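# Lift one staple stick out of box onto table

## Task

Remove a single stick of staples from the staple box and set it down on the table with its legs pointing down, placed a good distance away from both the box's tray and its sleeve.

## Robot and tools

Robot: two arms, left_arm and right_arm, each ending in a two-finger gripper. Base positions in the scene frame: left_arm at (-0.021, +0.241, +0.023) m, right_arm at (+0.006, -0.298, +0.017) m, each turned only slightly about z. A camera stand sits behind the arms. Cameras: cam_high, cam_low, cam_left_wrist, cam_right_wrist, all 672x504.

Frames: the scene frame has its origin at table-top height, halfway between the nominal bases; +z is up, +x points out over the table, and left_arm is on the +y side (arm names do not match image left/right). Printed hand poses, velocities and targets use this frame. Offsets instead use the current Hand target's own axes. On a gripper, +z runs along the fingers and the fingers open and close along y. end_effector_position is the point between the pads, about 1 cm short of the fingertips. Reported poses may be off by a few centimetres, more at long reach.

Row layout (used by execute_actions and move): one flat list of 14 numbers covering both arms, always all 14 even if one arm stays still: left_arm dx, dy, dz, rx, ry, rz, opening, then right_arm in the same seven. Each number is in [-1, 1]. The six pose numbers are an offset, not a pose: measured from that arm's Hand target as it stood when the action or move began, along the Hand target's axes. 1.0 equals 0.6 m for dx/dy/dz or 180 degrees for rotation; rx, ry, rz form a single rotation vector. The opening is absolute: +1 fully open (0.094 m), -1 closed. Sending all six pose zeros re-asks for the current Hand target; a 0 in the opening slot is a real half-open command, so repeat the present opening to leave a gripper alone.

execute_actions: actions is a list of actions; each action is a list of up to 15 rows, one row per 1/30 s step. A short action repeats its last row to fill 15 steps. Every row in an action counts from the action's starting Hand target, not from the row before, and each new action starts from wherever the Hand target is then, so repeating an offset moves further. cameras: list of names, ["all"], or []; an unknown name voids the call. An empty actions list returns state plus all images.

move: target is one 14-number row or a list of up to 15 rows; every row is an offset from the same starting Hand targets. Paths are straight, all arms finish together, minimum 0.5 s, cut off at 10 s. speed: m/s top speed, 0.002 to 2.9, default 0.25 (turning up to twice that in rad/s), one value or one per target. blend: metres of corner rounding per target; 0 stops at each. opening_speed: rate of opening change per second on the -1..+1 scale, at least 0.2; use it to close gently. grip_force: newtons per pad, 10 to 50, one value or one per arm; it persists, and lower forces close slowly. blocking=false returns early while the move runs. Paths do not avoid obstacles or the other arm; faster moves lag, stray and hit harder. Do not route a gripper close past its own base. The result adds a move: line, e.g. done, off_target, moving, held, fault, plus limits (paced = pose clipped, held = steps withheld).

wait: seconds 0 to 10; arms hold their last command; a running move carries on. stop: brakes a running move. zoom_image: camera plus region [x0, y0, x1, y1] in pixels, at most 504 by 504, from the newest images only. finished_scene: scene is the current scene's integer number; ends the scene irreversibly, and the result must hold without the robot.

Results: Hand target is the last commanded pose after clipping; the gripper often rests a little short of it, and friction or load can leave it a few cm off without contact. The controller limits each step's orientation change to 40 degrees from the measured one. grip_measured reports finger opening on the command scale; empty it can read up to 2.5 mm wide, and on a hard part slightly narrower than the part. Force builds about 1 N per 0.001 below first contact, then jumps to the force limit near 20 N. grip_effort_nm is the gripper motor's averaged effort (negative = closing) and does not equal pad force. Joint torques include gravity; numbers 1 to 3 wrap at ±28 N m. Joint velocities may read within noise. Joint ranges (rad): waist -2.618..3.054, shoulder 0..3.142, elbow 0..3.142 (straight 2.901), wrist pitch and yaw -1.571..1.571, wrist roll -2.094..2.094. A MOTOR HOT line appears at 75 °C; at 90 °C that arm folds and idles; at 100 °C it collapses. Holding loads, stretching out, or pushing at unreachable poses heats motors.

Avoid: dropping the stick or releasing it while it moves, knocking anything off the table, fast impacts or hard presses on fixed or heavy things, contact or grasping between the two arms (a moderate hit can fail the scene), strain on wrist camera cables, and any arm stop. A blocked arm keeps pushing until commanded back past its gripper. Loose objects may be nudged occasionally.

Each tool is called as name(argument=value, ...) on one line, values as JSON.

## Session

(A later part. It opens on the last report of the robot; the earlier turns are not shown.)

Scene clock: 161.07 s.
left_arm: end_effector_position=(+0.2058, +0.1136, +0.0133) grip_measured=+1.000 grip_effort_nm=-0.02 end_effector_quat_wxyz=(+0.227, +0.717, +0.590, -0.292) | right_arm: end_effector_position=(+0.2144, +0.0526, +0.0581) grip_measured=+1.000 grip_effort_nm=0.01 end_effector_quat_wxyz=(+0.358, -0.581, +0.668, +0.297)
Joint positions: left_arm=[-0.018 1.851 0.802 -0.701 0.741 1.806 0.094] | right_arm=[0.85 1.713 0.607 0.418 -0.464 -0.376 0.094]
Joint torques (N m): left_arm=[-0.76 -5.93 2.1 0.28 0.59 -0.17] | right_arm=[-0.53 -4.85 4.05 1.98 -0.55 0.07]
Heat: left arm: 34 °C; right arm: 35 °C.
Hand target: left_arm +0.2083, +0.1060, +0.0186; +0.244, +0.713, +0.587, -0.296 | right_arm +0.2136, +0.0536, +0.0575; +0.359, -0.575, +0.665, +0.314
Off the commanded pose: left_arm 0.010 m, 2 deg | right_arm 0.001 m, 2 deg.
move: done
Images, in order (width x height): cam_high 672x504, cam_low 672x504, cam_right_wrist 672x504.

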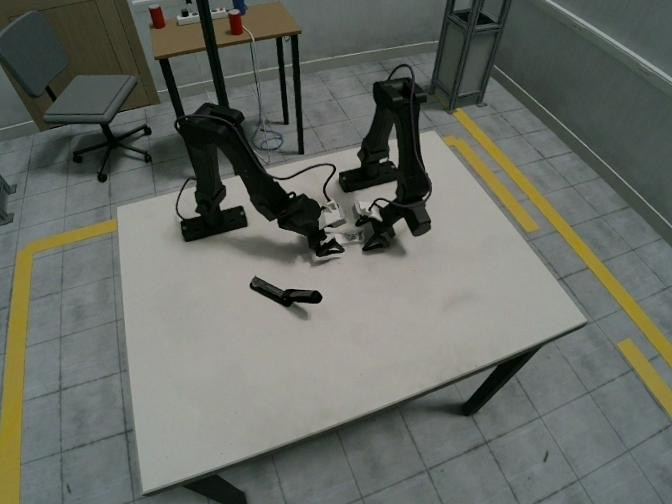

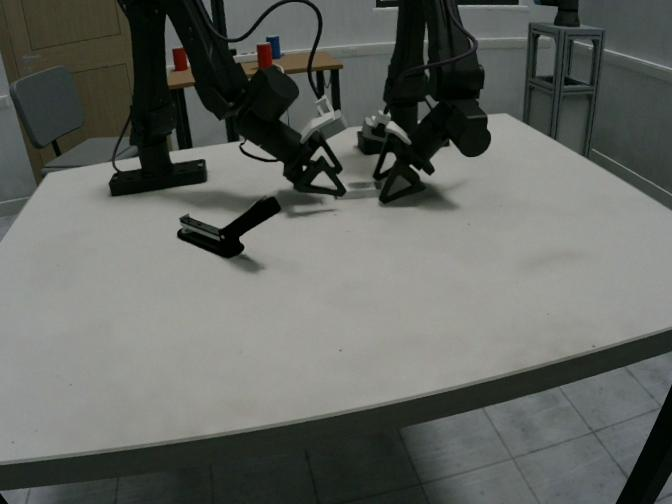

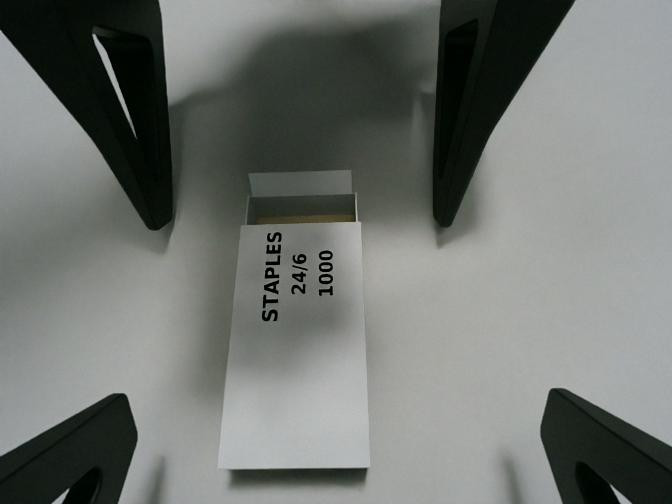

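move(target=[0,0,0,0,0,0,1,0.0183,0.0177,0.0167,0,0,0,1], speed=0.06, cameras=["cam_low","cam_right_wrist","cam_high"])

zoom_image(camera="cam_low", region=[260, 130, 460, 230])

zoom_image(camera="cam_high", region=[290, 180, 440, 280])

Scene clock: 169.60 s.
left_arm: end_effector_position=(+0.2058, +0.1136, +0.0133) grip_measured=+1.000 grip_effort_nm=-0.02 end_effector_quat_wxyz=(+0.227, +0.717, +0.590, -0.292) | right_arm: end_effector_position=(+0.2058, +0.0549, +0.0446) grip_measured=+1.000 grip_effort_nm=0.01 end_effector_quat_wxyz=(+0.357, -0.578, +0.667, +0.306)
Joint positions: left_arm=[-0.018 1.851 0.802 -0.701 0.741 1.806 0.094] | right_arm=[0.87 1.763 0.57 0.518 -0.464 -0.35 0.094]
Joint torques (N m): left_arm=[-0.7 -5.98 1.94 0.24 0.61 -0.14] | right_arm=[0.46 -4.97 3.78 1.99 -0.22 0.08]
Heat: left arm: 33 °C; right arm: 36 °C.
Hand target: left_arm +0.2083, +0.1060, +0.0186; +0.244, +0.713, +0.587, -0.296 | right_arm +0.2034, +0.0575, +0.0429; +0.359, -0.575, +0.665, +0.314
Off the commanded pose: left_arm 0.010 m, 2 deg | right_arm 0.004 m, 1 deg.
move: done
Images, in order (width x height): cam_high 672x504, cam_low 672x504, cam_right_wrist 672x504.

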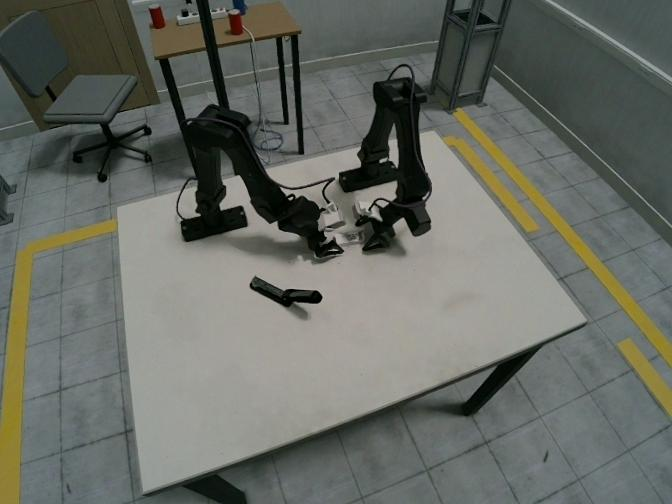

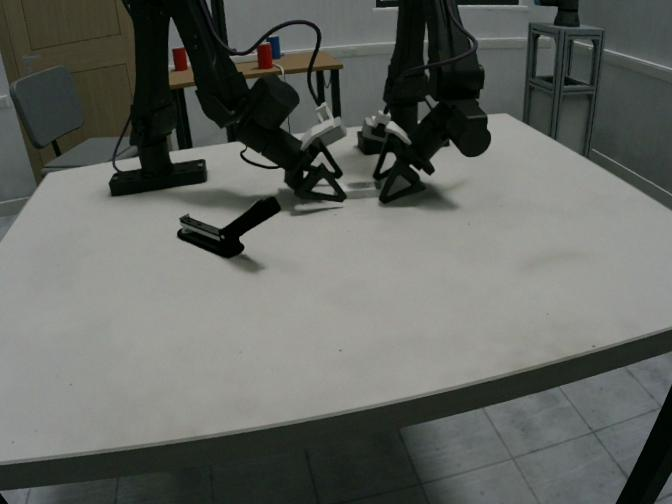

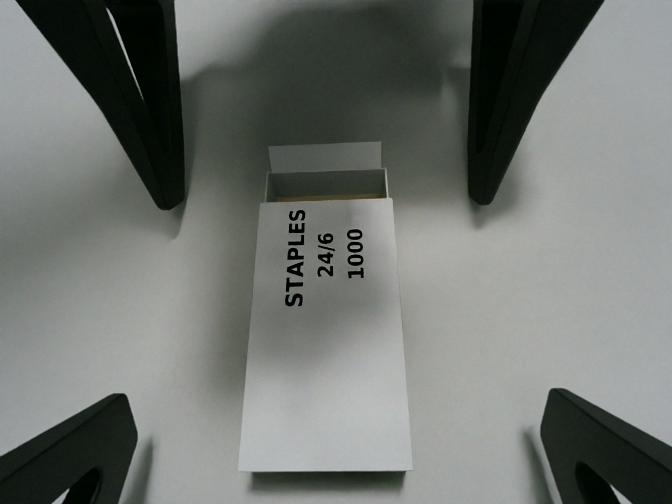

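Scaled by 2.520 from the camera's 672x504 image, which has a finer 960x720 frame.

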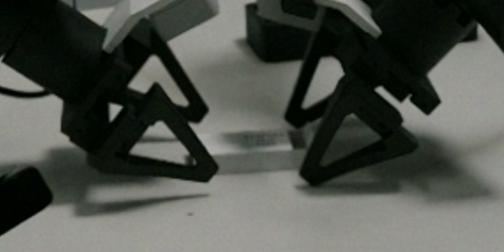

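Scaled by 3.360 from the camera's 672x504 image, which has a finer 960x720 frame.

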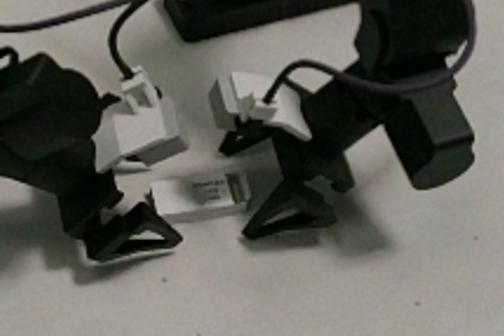

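move(target=[0,0,0,0,0,0,1,0.0126,0.005,0.0082,0,0,0,1], speed=0.06, cameras=["cam_low","cam_right_wrist","cam_high"])

zoom_image(camera="cam_low", region=[260, 130, 460, 230])

Scene clock: 176.07 s.
left_arm: end_effector_position=(+0.2058, +0.1136, +0.0133) grip_measured=+1.000 grip_effort_nm=-0.02 end_effector_quat_wxyz=(+0.227, +0.717, +0.590, -0.292) | right_arm: end_effector_position=(+0.2038, +0.0545, +0.0359) grip_measured=+1.000 grip_effort_nm=0.01 end_effector_quat_wxyz=(+0.357, -0.577, +0.667, +0.307)
Joint positions: left_arm=[-0.018 1.851 0.802 -0.701 0.741 1.806 0.094] | right_arm=[0.873 1.799 0.553 0.573 -0.464 -0.343 0.094]
Joint torques (N m): left_arm=[-0.8 -5.78 1.98 0.25 0.63 -0.15] | right_arm=[0.5 -4.97 3.54 1.99 -0.13 0.08]
Heat: left arm: 33 °C; right arm: 36 °C.
Hand target: left_arm +0.2083, +0.1060, +0.0186; +0.244, +0.713, +0.587, -0.296 | right_arm +0.2004, +0.0580, +0.0338; +0.359, -0.575, +0.665, +0.314
Off the commanded pose: left_arm 0.010 m, 2 deg | right_arm 0.005 m, 1 deg.
move: done
Images, in order (width x height): cam_high 672x504, cam_low 672x504, cam_right_wrist 672x504.

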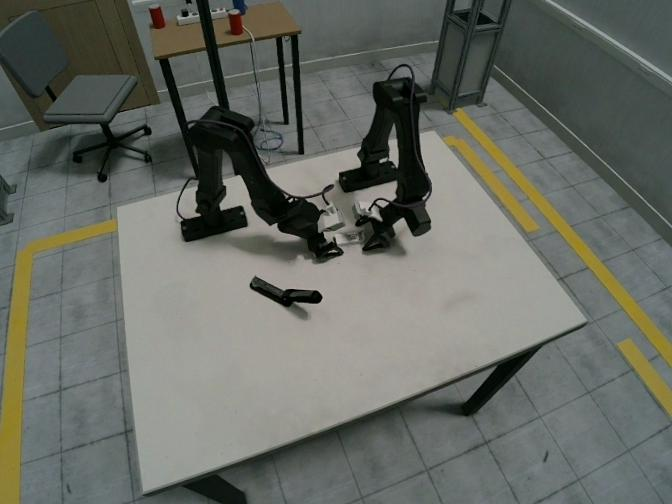

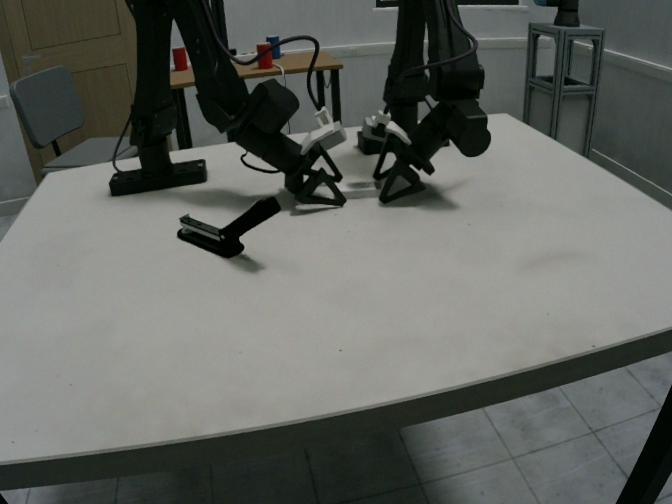

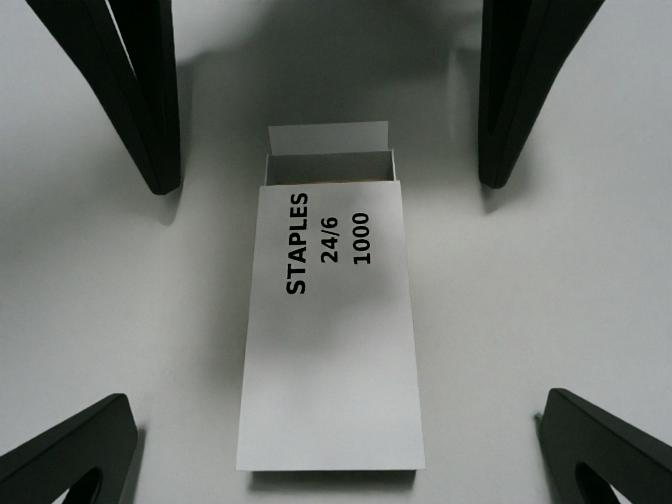

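Scaled by 2.520 from the camera's 672x504 image, which has a finer 960x720 frame.

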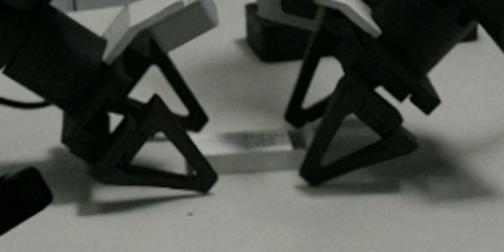

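move(target=[0,0,0,0,0,0,1,0,0.003,0,0,0,0,-0.33], speed=0.05, opening_speed=0.4, grip_force=12, cameras=["cam_low","cam_right_wrist","cam_left_wrist"])

Scene clock: 188.20 s.
left_arm: end_effector_position=(+0.2058, +0.1136, +0.0133) grip_measured=+1.000 grip_effort_nm=-0.02 end_effector_quat_wxyz=(+0.227, +0.717, +0.590, -0.292) | right_arm: end_effector_position=(+0.2025, +0.0557, +0.0364) grip_measured=-0.185 grip_effort_nm=-0.19 end_effector_quat_wxyz=(+0.357, -0.578, +0.666, +0.309)
Joint positions: left_arm=[-0.018 1.851 0.802 -0.701 0.741 1.806 0.094] | right_arm=[0.878 1.799 0.553 0.576 -0.464 -0.34 0.038]
Joint velocities: left_arm=[within noise] | right_arm=[-0.007 -0.002 -0.012 0.022 -0.081 0.037 -0.004]
Joint torques (N m): left_arm=[-0.76 -5.94 1.98 0.27 0.61 -0.12] | right_arm=[0.5 -5.18 3.18 2 -0.08 0.08]
Heat: left arm: 33 °C; right arm: 37 °C.
Hand target: left_arm +0.2083, +0.1060, +0.0186; +0.244, +0.713, +0.587, -0.296 | right_arm +0.1986, +0.0582, +0.0339; +0.359, -0.575, +0.665, +0.314
Off the commanded pose: left_arm 0.010 m, 2 deg | right_arm 0.005 m, 1 deg.
grip_force (N): 12, 12
move: moving (right_arm; no rest 5 s after the path's end)
Images, in order (width x height): cam_low 672x504, cam_left_wrist 672x504, cam_right_wrist 672x504.

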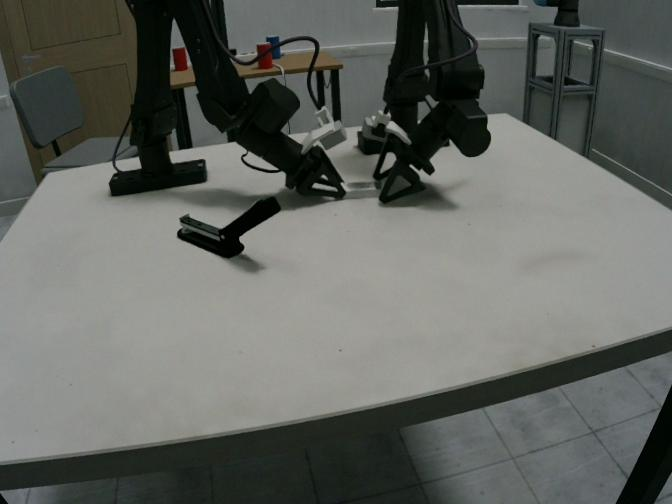

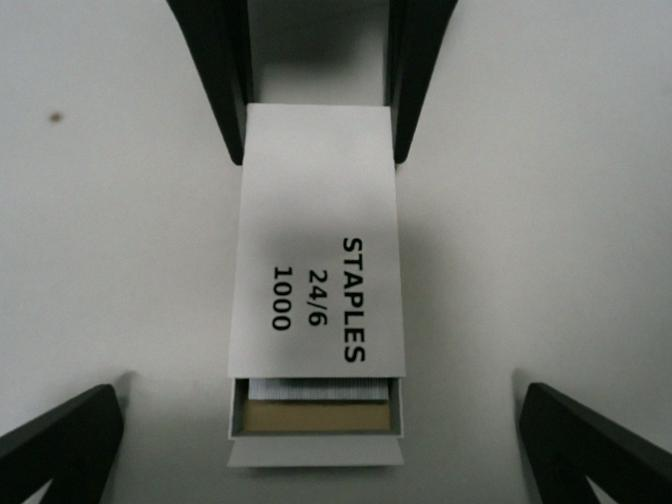

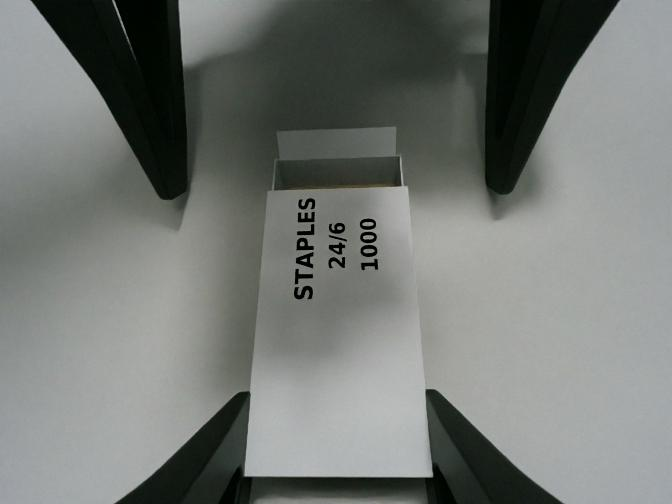

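move(target=[0,0,0,0,0,0,-0.35,0,0,0,0,0,0,-0.33], speed=0.05, opening_speed=0.5, grip_force=15, cameras=["cam_low","cam_right_wrist","cam_left_wrist"])

wait(seconds=4, cameras=["cam_left_wrist"])

Scene clock: 199.03 s.
left_arm: end_effector_position=(+0.2070, +0.1136, +0.0131) grip_measured=-0.224 grip_effort_nm=-0.41 end_effector_quat_wxyz=(+0.227, +0.715, +0.594, -0.292) | right_arm: end_effector_position=(+0.2025, +0.0557, +0.0364) grip_measured=-0.201 grip_effort_nm=-0.38 end_effector_quat_wxyz=(+0.357, -0.577, +0.667, +0.309)
Joint positions: left_arm=[-0.018 1.851 0.802 -0.695 0.741 1.793 0.036] | right_arm=[0.878 1.799 0.553 0.576 -0.464 -0.339 0.038]
Joint torques (N m): left_arm=[-0.81 -6.01 1.91 0.22 0.61 -0.15] | right_arm=[0.49 -5.19 3.19 2 -0.08 0.07]
Heat: left arm: 33 °C; right arm: 38 °C.
Hand target: left_arm +0.2083, +0.1060, +0.0186; +0.244, +0.713, +0.587, -0.296 | right_arm +0.1986, +0.0582, +0.0339; +0.359, -0.575, +0.665, +0.314
Off the commanded pose: left_arm 0.009 m, 2 deg | right_arm 0.005 m, 1 deg.
grip_force (N): 15, 15
move: done
Images, in order (width x height): cam_low 672x504, cam_left_wrist 672x504, cam_right_wrist 672x504.

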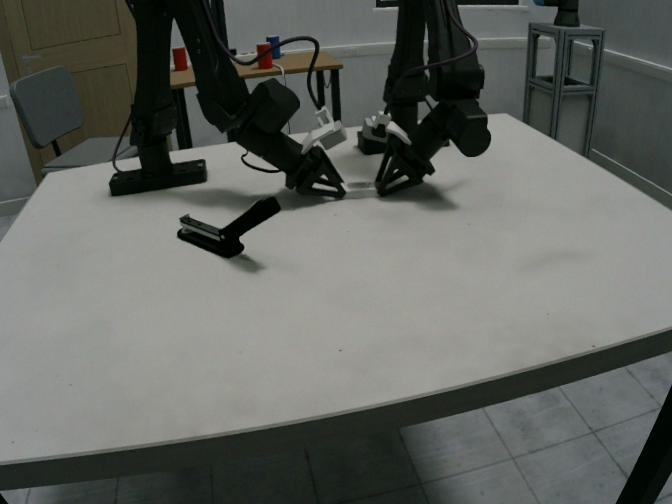

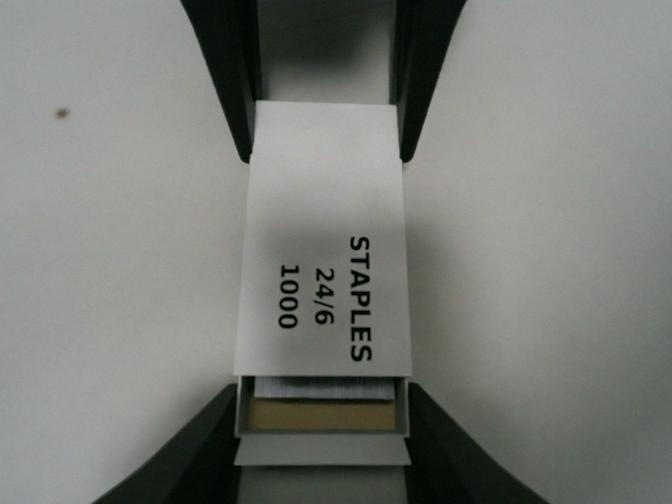

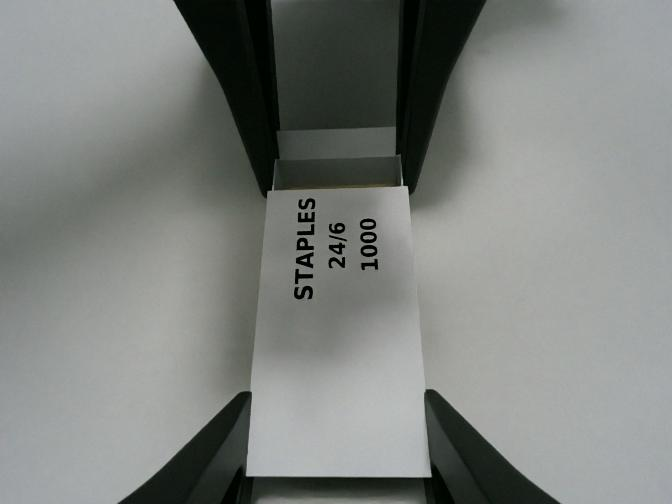

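Scene clock: 203.03 s.
left_arm: end_effector_position=(+0.2070, +0.1136, +0.0131) grip_measured=-0.224 grip_effort_nm=-0.41 end_effector_quat_wxyz=(+0.227, +0.715, +0.594, -0.292) | right_arm: end_effector_position=(+0.2025, +0.0557, +0.0364) grip_measured=-0.201 grip_effort_nm=-0.38 end_effector_quat_wxyz=(+0.357, -0.577, +0.667, +0.309)
Joint positions: left_arm=[-0.018 1.851 0.802 -0.695 0.741 1.793 0.036] | right_arm=[0.878 1.799 0.553 0.576 -0.464 -0.339 0.038]
Joint torques (N m): left_arm=[-0.7 -6.04 1.94 0.22 0.62 -0.12] | right_arm=[0.49 -5.18 3.19 2 -0.09 0.07]
Heat: left arm: 33 °C; right arm: 38 °C.
Hand target: left_arm +0.2083, +0.1060, +0.0186; +0.244, +0.713, +0.587, -0.296 | right_arm +0.1986, +0.0582, +0.0339; +0.359, -0.575, +0.665, +0.314
Tool commands: left_gripper/opening=-0.35 right_gripper/opening=-0.33
Off the commanded pose: left_arm 0.009 m, 2 deg | right_arm 0.005 m, 1 deg.
grip_force (N): 15, 15
wait: 4.00 s; at rest by 0.17 s
Images, in order (width x height): cam_left_wrist 672x504.

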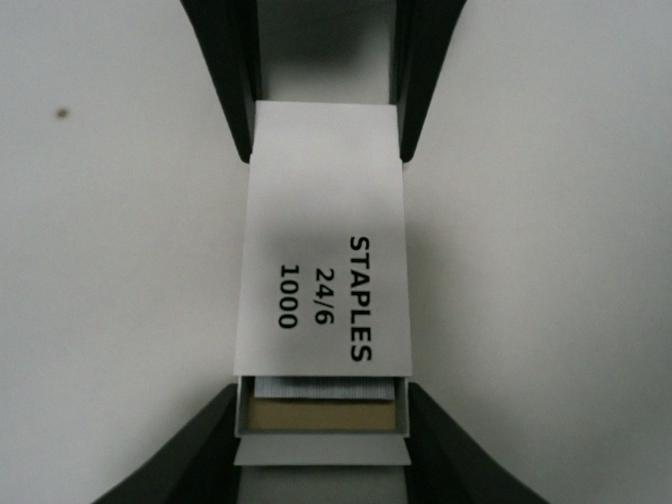

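move(target=[0.0353,0,-0.0353,0,0,0,-0.35,0,0,0,0,0,0,-0.33], speed=0.05, cameras=["cam_low","cam_right_wrist","cam_left_wrist"])

Scene clock: 207.10 s.
left_arm: end_effector_position=(+0.2053, +0.1244, +0.0189) grip_measured=-0.224 grip_effort_nm=-0.40 end_effector_quat_wxyz=(+0.246, +0.704, +0.588, -0.313) | right_arm: end_effector_position=(+0.1999, +0.0647, +0.0451) grip_measured=-0.202 grip_effort_nm=-0.38 end_effector_quat_wxyz=(+0.371, -0.576, +0.655, +0.319)
Joint positions: left_arm=[0.055 1.877 0.82 -0.775 0.786 1.902 0.036] | right_arm=[0.898 1.799 0.555 0.621 -0.462 -0.32 0.038]
Joint torques (N m): left_arm=[2.22 -4.63 4.48 -0.17 0.1 0.21] | right_arm=[-0.06 -5.33 3.11 1.6 -0.09 -0.01]
Heat: left arm: 33 °C; right arm: 38 °C.
Hand target: left_arm +0.2140, +0.1354, +0.0186; +0.244, +0.713, +0.587, -0.296 | right_arm +0.1986, +0.0582, +0.0339; +0.359, -0.575, +0.665, +0.314
Off the commanded pose: left_arm 0.014 m, 2 deg | right_arm 0.013 m, 2 deg.
grip_force (N): 15, 15
move: off_target (left_arm, right_arm)
Images, in order (width x height): cam_low 672x504, cam_left_wrist 672x504, cam_right_wrist 672x504.

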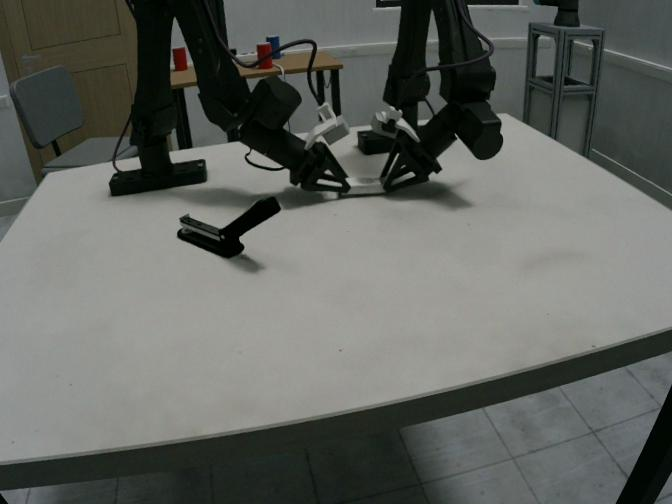

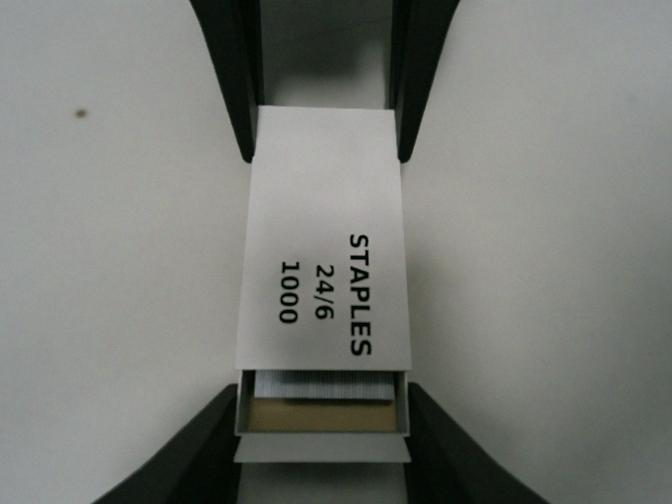

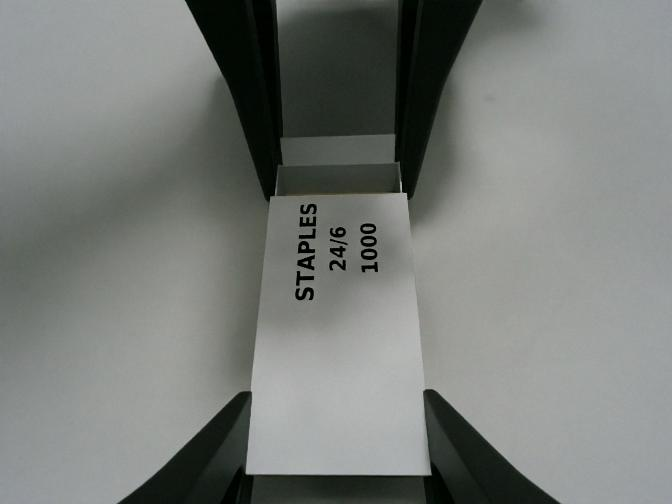

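move(target=[0,0,0,0,0,0,-0.35,0.0055,0,-0.0084,0,0,0,-0.25], speed=0.05, grip_force=[20,10], cameras=["cam_low","cam_right_wrist","cam_left_wrist"])

Scene clock: 211.17 s.
left_arm: end_effector_position=(+0.2048, +0.1242, +0.0193) grip_measured=-0.228 grip_effort_nm=-0.50 end_effector_quat_wxyz=(+0.246, +0.704, +0.587, -0.314) | right_arm: end_effector_position=(+0.1990, +0.0636, +0.0448) grip_measured=-0.202 grip_effort_nm=-0.29 end_effector_quat_wxyz=(+0.373, -0.575, +0.654, +0.319)
Joint positions: left_arm=[0.055 1.877 0.82 -0.778 0.787 1.905 0.036] | right_arm=[0.898 1.799 0.544 0.638 -0.462 -0.32 0.038]
Joint torques (N m): left_arm=[2.19 -4.64 4.57 -0.17 0.11 0.23] | right_arm=[-0.88 -6.37 2.37 1.47 -0.18 -0.07]
Heat: left arm: 34 °C; right arm: 37 °C.
Hand target: left_arm +0.2140, +0.1354, +0.0186; +0.244, +0.713, +0.587, -0.296 | right_arm +0.1977, +0.0522, +0.0338; +0.359, -0.575, +0.665, +0.314
Off the commanded pose: left_arm 0.015 m, 2 deg | right_arm 0.016 m, 2 deg.
grip_force (N): 20, 10
move: off_target (left_arm, right_arm)
Images, in order (width x height): cam_low 672x504, cam_left_wrist 672x504, cam_right_wrist 672x504.

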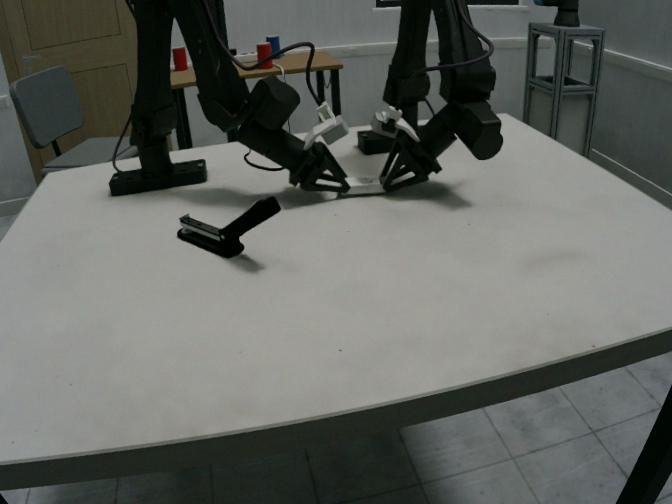

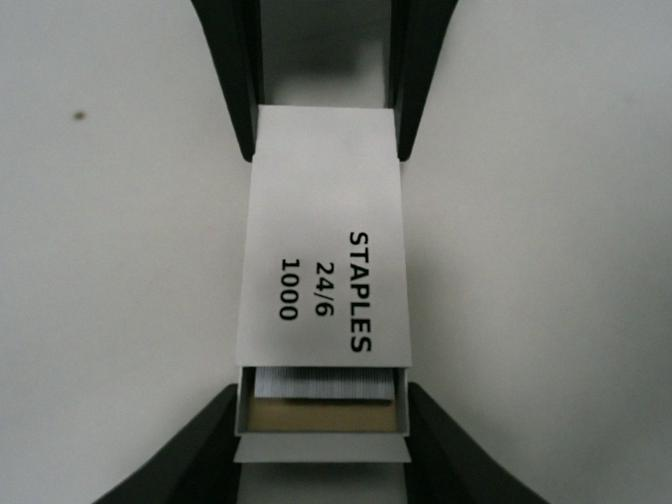

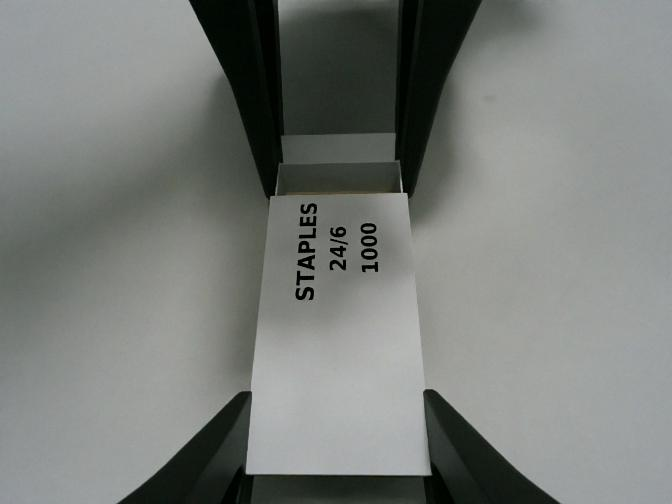

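move(target=[0.0118,0,-0.0118,0,0,0,-0.4,0,0,0,0,0,0,-0.25], speed=0.05, grip_force=[25,10], cameras=["cam_low","cam_right_wrist","cam_left_wrist"])

Scene clock: 215.40 s.
left_arm: end_effector_position=(+0.2072, +0.1313, +0.0204) grip_measured=-0.232 grip_effort_nm=-0.59 end_effector_quat_wxyz=(+0.251, +0.703, +0.586, -0.316) | right_arm: end_effector_position=(+0.1995, +0.0642, +0.0459) grip_measured=-0.202 grip_effort_nm=-0.29 end_effector_quat_wxyz=(+0.376, -0.575, +0.653, +0.320)
Joint positions: left_arm=[0.088 1.894 0.84 -0.813 0.789 1.953 0.036] | right_arm=[0.898 1.799 0.544 0.644 -0.462 -0.32 0.038]
Joint torques (N m): left_arm=[2.63 -4.85 4.67 -0.21 0 0.21] | right_arm=[-0.88 -6.41 2.36 1.4 -0.17 -0.07]
Heat: left arm: 34 °C; right arm: 37 °C.
Hand target: left_arm +0.2159, +0.1452, +0.0185; +0.244, +0.713, +0.587, -0.296 | right_arm +0.1977, +0.0522, +0.0338; +0.359, -0.575, +0.665, +0.314
Off the commanded pose: left_arm 0.017 m, 3 deg | right_arm 0.017 m, 3 deg.
grip_force (N): 25, 10
move: off_target (left_arm, right_arm)
Images, in order (width x height): cam_low 672x504, cam_left_wrist 672x504, cam_right_wrist 672x504.

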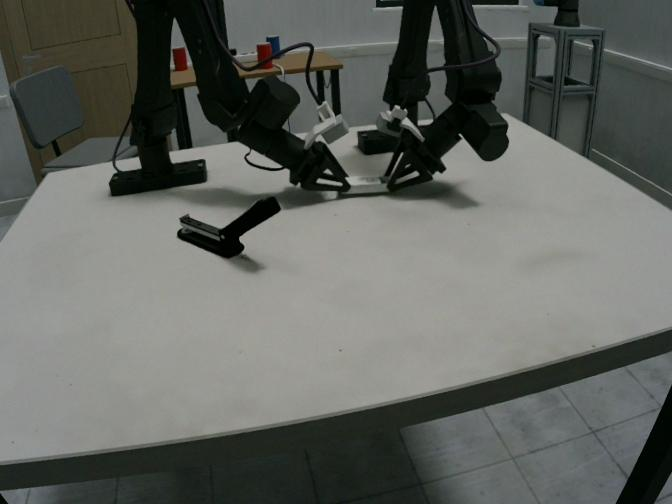

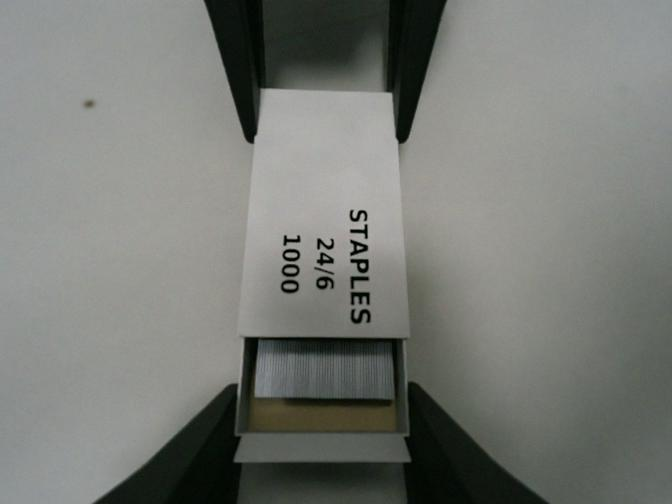

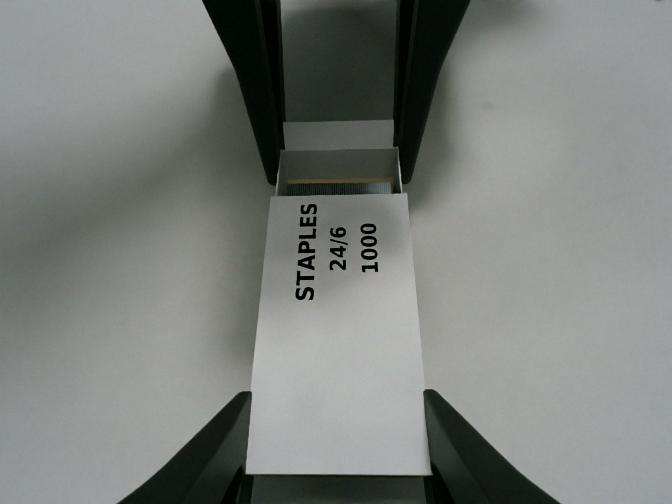

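move(target=[0.028,0,-0.019,0,0,0,-0.4,0,0,0,0,0,0,-0.25], speed=0.04, cameras=["cam_low","cam_right_wrist","cam_left_wrist"])

Scene clock: 218.50 s.
left_arm: end_effector_position=(+0.2101, +0.1488, +0.0191) grip_measured=-0.232 grip_effort_nm=-0.59 end_effector_quat_wxyz=(+0.255, +0.699, +0.586, -0.322) | right_arm: end_effector_position=(+0.1995, +0.0646, +0.0466) grip_measured=-0.202 grip_effort_nm=-0.29 end_effector_quat_wxyz=(+0.377, -0.575, +0.651, +0.320)
Joint positions: left_arm=[0.161 1.94 0.88 -0.884 0.78 2.051 0.036] | right_arm=[0.898 1.799 0.544 0.647 -0.464 -0.32 0.038]
Joint torques (N m): left_arm=[2.4 -4.96 4.7 -0.21 -0.11 0.15] | right_arm=[-0.88 -6.42 2.35 1.38 -0.16 -0.07]
Heat: left arm: 34 °C; right arm: 37 °C.
Hand target: left_arm +0.2197, +0.1648, +0.0147; +0.244, +0.713, +0.587, -0.296 | right_arm +0.1977, +0.0522, +0.0338; +0.359, -0.575, +0.665, +0.314
Off the commanded pose: left_arm 0.019 m, 4 deg | right_arm 0.018 m, 3 deg.
grip_force (N): 25, 10
move: off_target (left_arm, right_arm)
Images, in order (width x height): cam_low 672x504, cam_left_wrist 672x504, cam_right_wrist 672x504.

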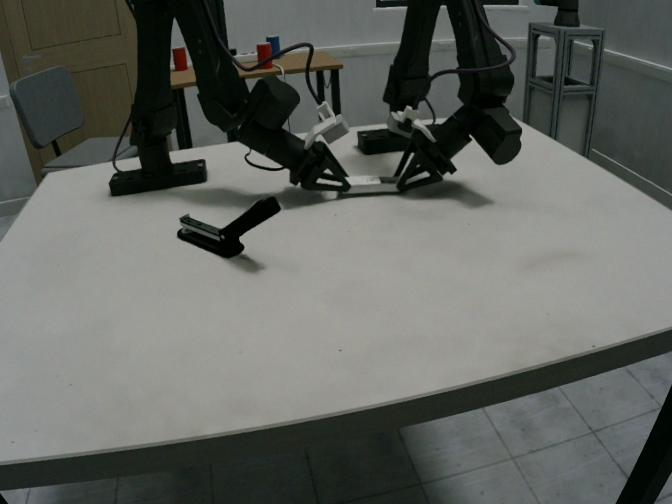

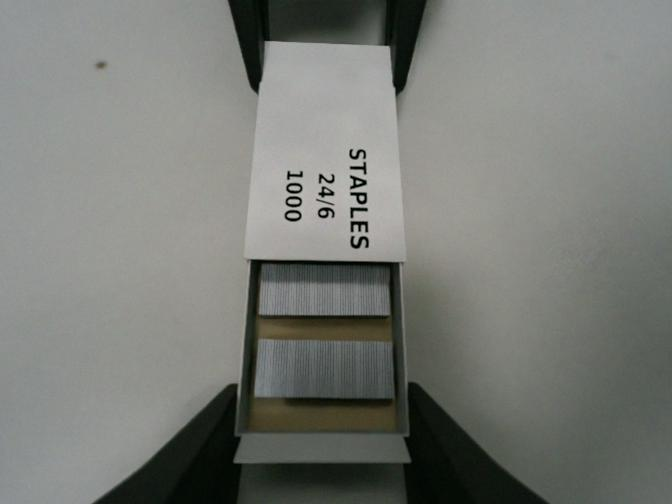

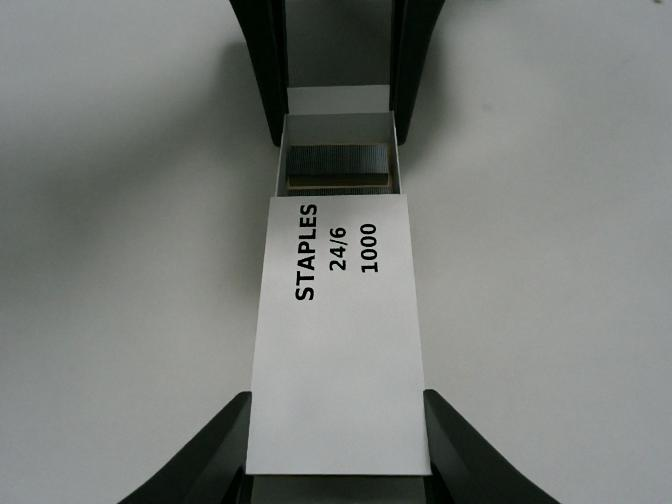

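move(target=[-0.019,0,0.005,0,0,0,-0.4,-0.021,0,0.002,0,0,0,-0.25], speed=0.04)

move(target=[0,0,0,0,0,0,0.3,0,0,0,0,0,0,0.3], speed=0.04, opening_speed=0.5, grip_force=50, cameras=["cam_low","cam_right_wrist","cam_left_wrist"])

Scene clock: 225.40 s.
left_arm: end_effector_position=(+0.2084, +0.1477, +0.0178) grip_measured=-0.232 grip_effort_nm=-0.59 end_effector_quat_wxyz=(+0.247, +0.700, +0.587, -0.323) | right_arm: end_effector_position=(+0.1982, +0.0639, +0.0448) grip_measured=-0.202 grip_effort_nm=-0.29 end_effector_quat_wxyz=(+0.372, -0.575, +0.655, +0.321)
Joint positions: left_arm=[0.151 1.94 0.88 -0.884 0.769 2.039 0.036] | right_arm=[0.899 1.799 0.544 0.638 -0.464 -0.316 0.038]
Joint torques (N m): left_arm=[0.1 -7.64 3.49 -0.12 0.02 -0.13] | right_arm=[0.03 -8.46 5.04 0.98 -0.04 -0.01]
Heat: left arm: 34 °C; right arm: 36 °C.
Hand target: left_arm +0.2178, +0.1548, +0.0206; +0.244, +0.713, +0.587, -0.296 | right_arm +0.1989, +0.0600, +0.0437; +0.359, -0.575, +0.665, +0.314
Off the commanded pose: left_arm 0.012 m, 3 deg | right_arm 0.004 m, 2 deg.
grip_force (N): 25, 10
move: off_target (left_arm)

Scene clock: 227.30 s.
left_arm: end_effector_position=(+0.2061, +0.1523, +0.0136) grip_measured=+0.297 grip_effort_nm=0.11 end_effector_quat_wxyz=(+0.233, +0.710, +0.585, -0.315) | right_arm: end_effector_position=(+0.1962, +0.0611, +0.0399) grip_measured=+0.298 grip_effort_nm=0.13 end_effector_quat_wxyz=(+0.363, -0.579, +0.658, +0.316)
Joint positions: left_arm=[0.151 1.94 0.88 -0.884 0.732 2.048 0.061] | right_arm=[0.899 1.799 0.544 0.612 -0.462 -0.327 0.061]
Joint torques (N m): left_arm=[0.03 -7.72 3.44 -0.11 0.26 -0.14] | right_arm=[0.03 -8.4 5.16 1.18 -0.05 -0.02]
Heat: left arm: 34 °C; right arm: 36 °C.
Hand target: left_arm +0.2178, +0.1548, +0.0206; +0.244, +0.713, +0.587, -0.296 | right_arm +0.1989, +0.0600, +0.0437; +0.359, -0.575, +0.665, +0.314
Off the commanded pose: left_arm 0.014 m, 3 deg | right_arm 0.005 m, 1 deg.
move: off_target (left_arm)
Images, in order (width x height): cam_low 672x504, cam_left_wrist 672x504, cam_right_wrist 672x504.

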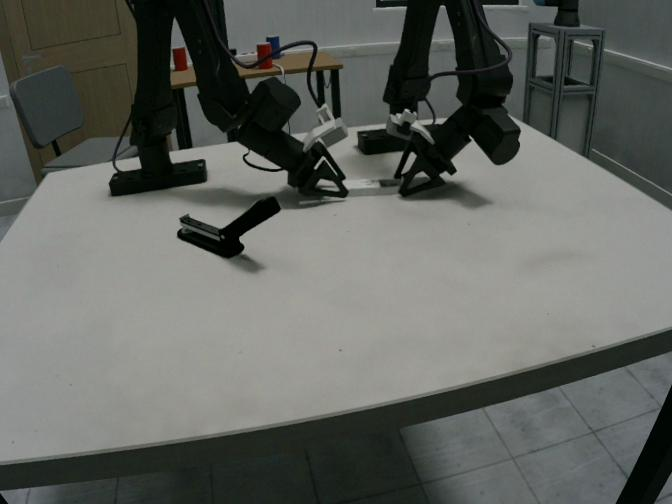

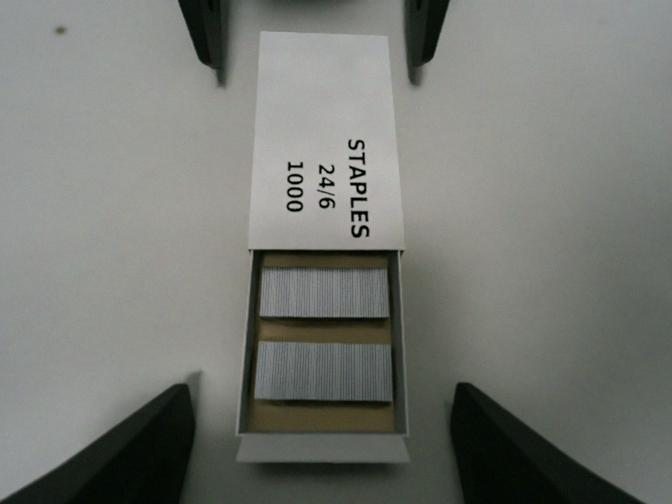

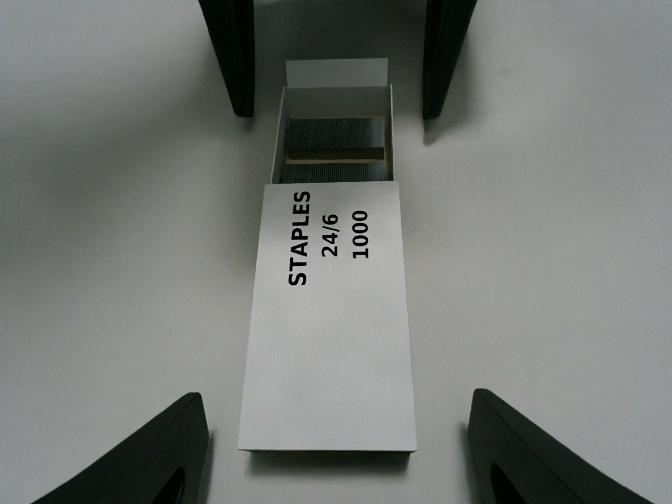

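move(target=[[0,0,-0.2,0,0,0,0.3,0,0,-0.3,0,0,0,0.3],[-0.103,-0.0195,-0.0595,-0.246,0.133,-0.426,-0.5,0,0,-0.3,0,0,0,0.3]], speed=0.15, cameras=["all"])

Scene clock: 248.87 s.
left_arm: end_effector_position=(+0.1889, +0.1432, +0.0768) grip_measured=-0.498 grip_effort_nm=-0.15 end_effector_quat_wxyz=(+0.104, +0.124, +0.987, -0.016) | right_arm: end_effector_position=(+0.1803, -0.0926, +0.1288) grip_measured=+0.298 grip_effort_nm=0.13 end_effector_quat_wxyz=(+0.357, -0.570, +0.678, +0.296)
Joint positions: left_arm=[-0.46 1.256 0.73 -0.838 -0.04 -0.216 0.024] | right_arm=[0.395 0.986 0.471 -0.404 -0.772 -0.747 0.061]
Joint torques (N m): left_arm=[-0.7 -1.94 7.1 0.74 -0.16 -0.13] | right_arm=[-0.47 -0.54 9.46 0.85 -0.86 -0.18]
Heat: left arm: 34 °C; right arm: 34 °C.
Hand target: left_arm +0.2028, +0.1391, +0.0896; +0.129, +0.115, +0.985, -0.016 | right_arm +0.1780, -0.0894, +0.1419; +0.359, -0.575, +0.665, +0.314
Off the commanded pose: left_arm 0.019 m, 3 deg | right_arm 0.014 m, 3 deg.
move: off_target (left_arm, right_arm); target 2's new opening was sent with left_arm's hand 0.019 m and 3 deg from that target

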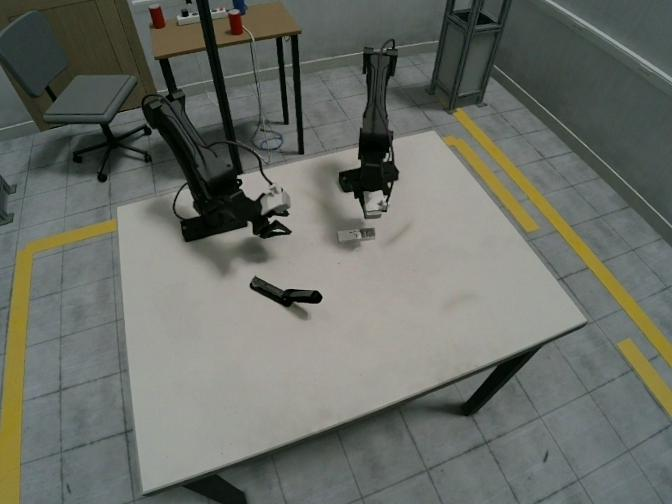

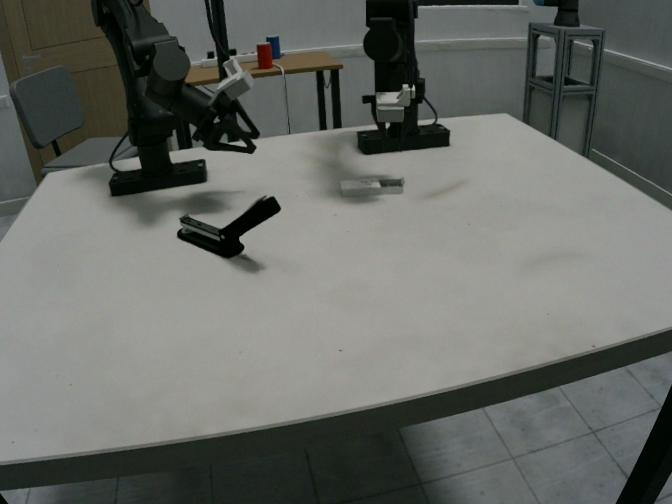

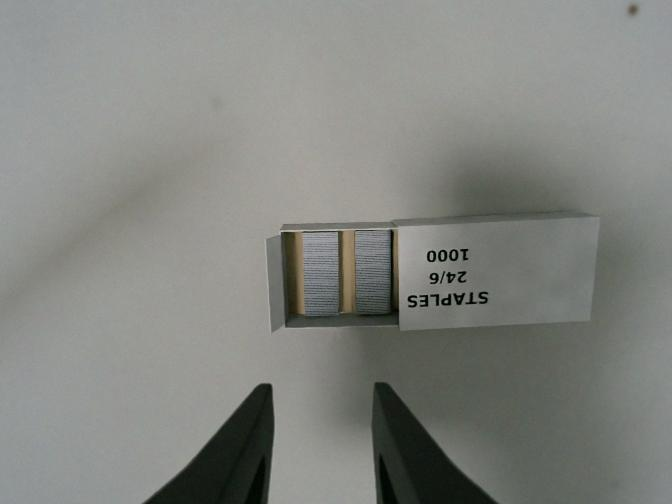

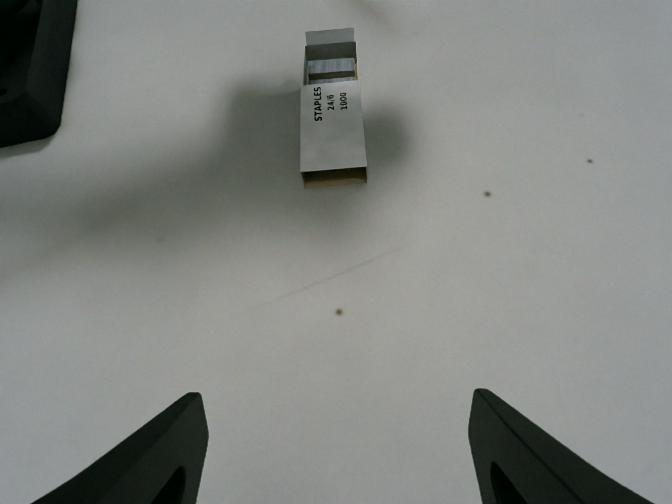

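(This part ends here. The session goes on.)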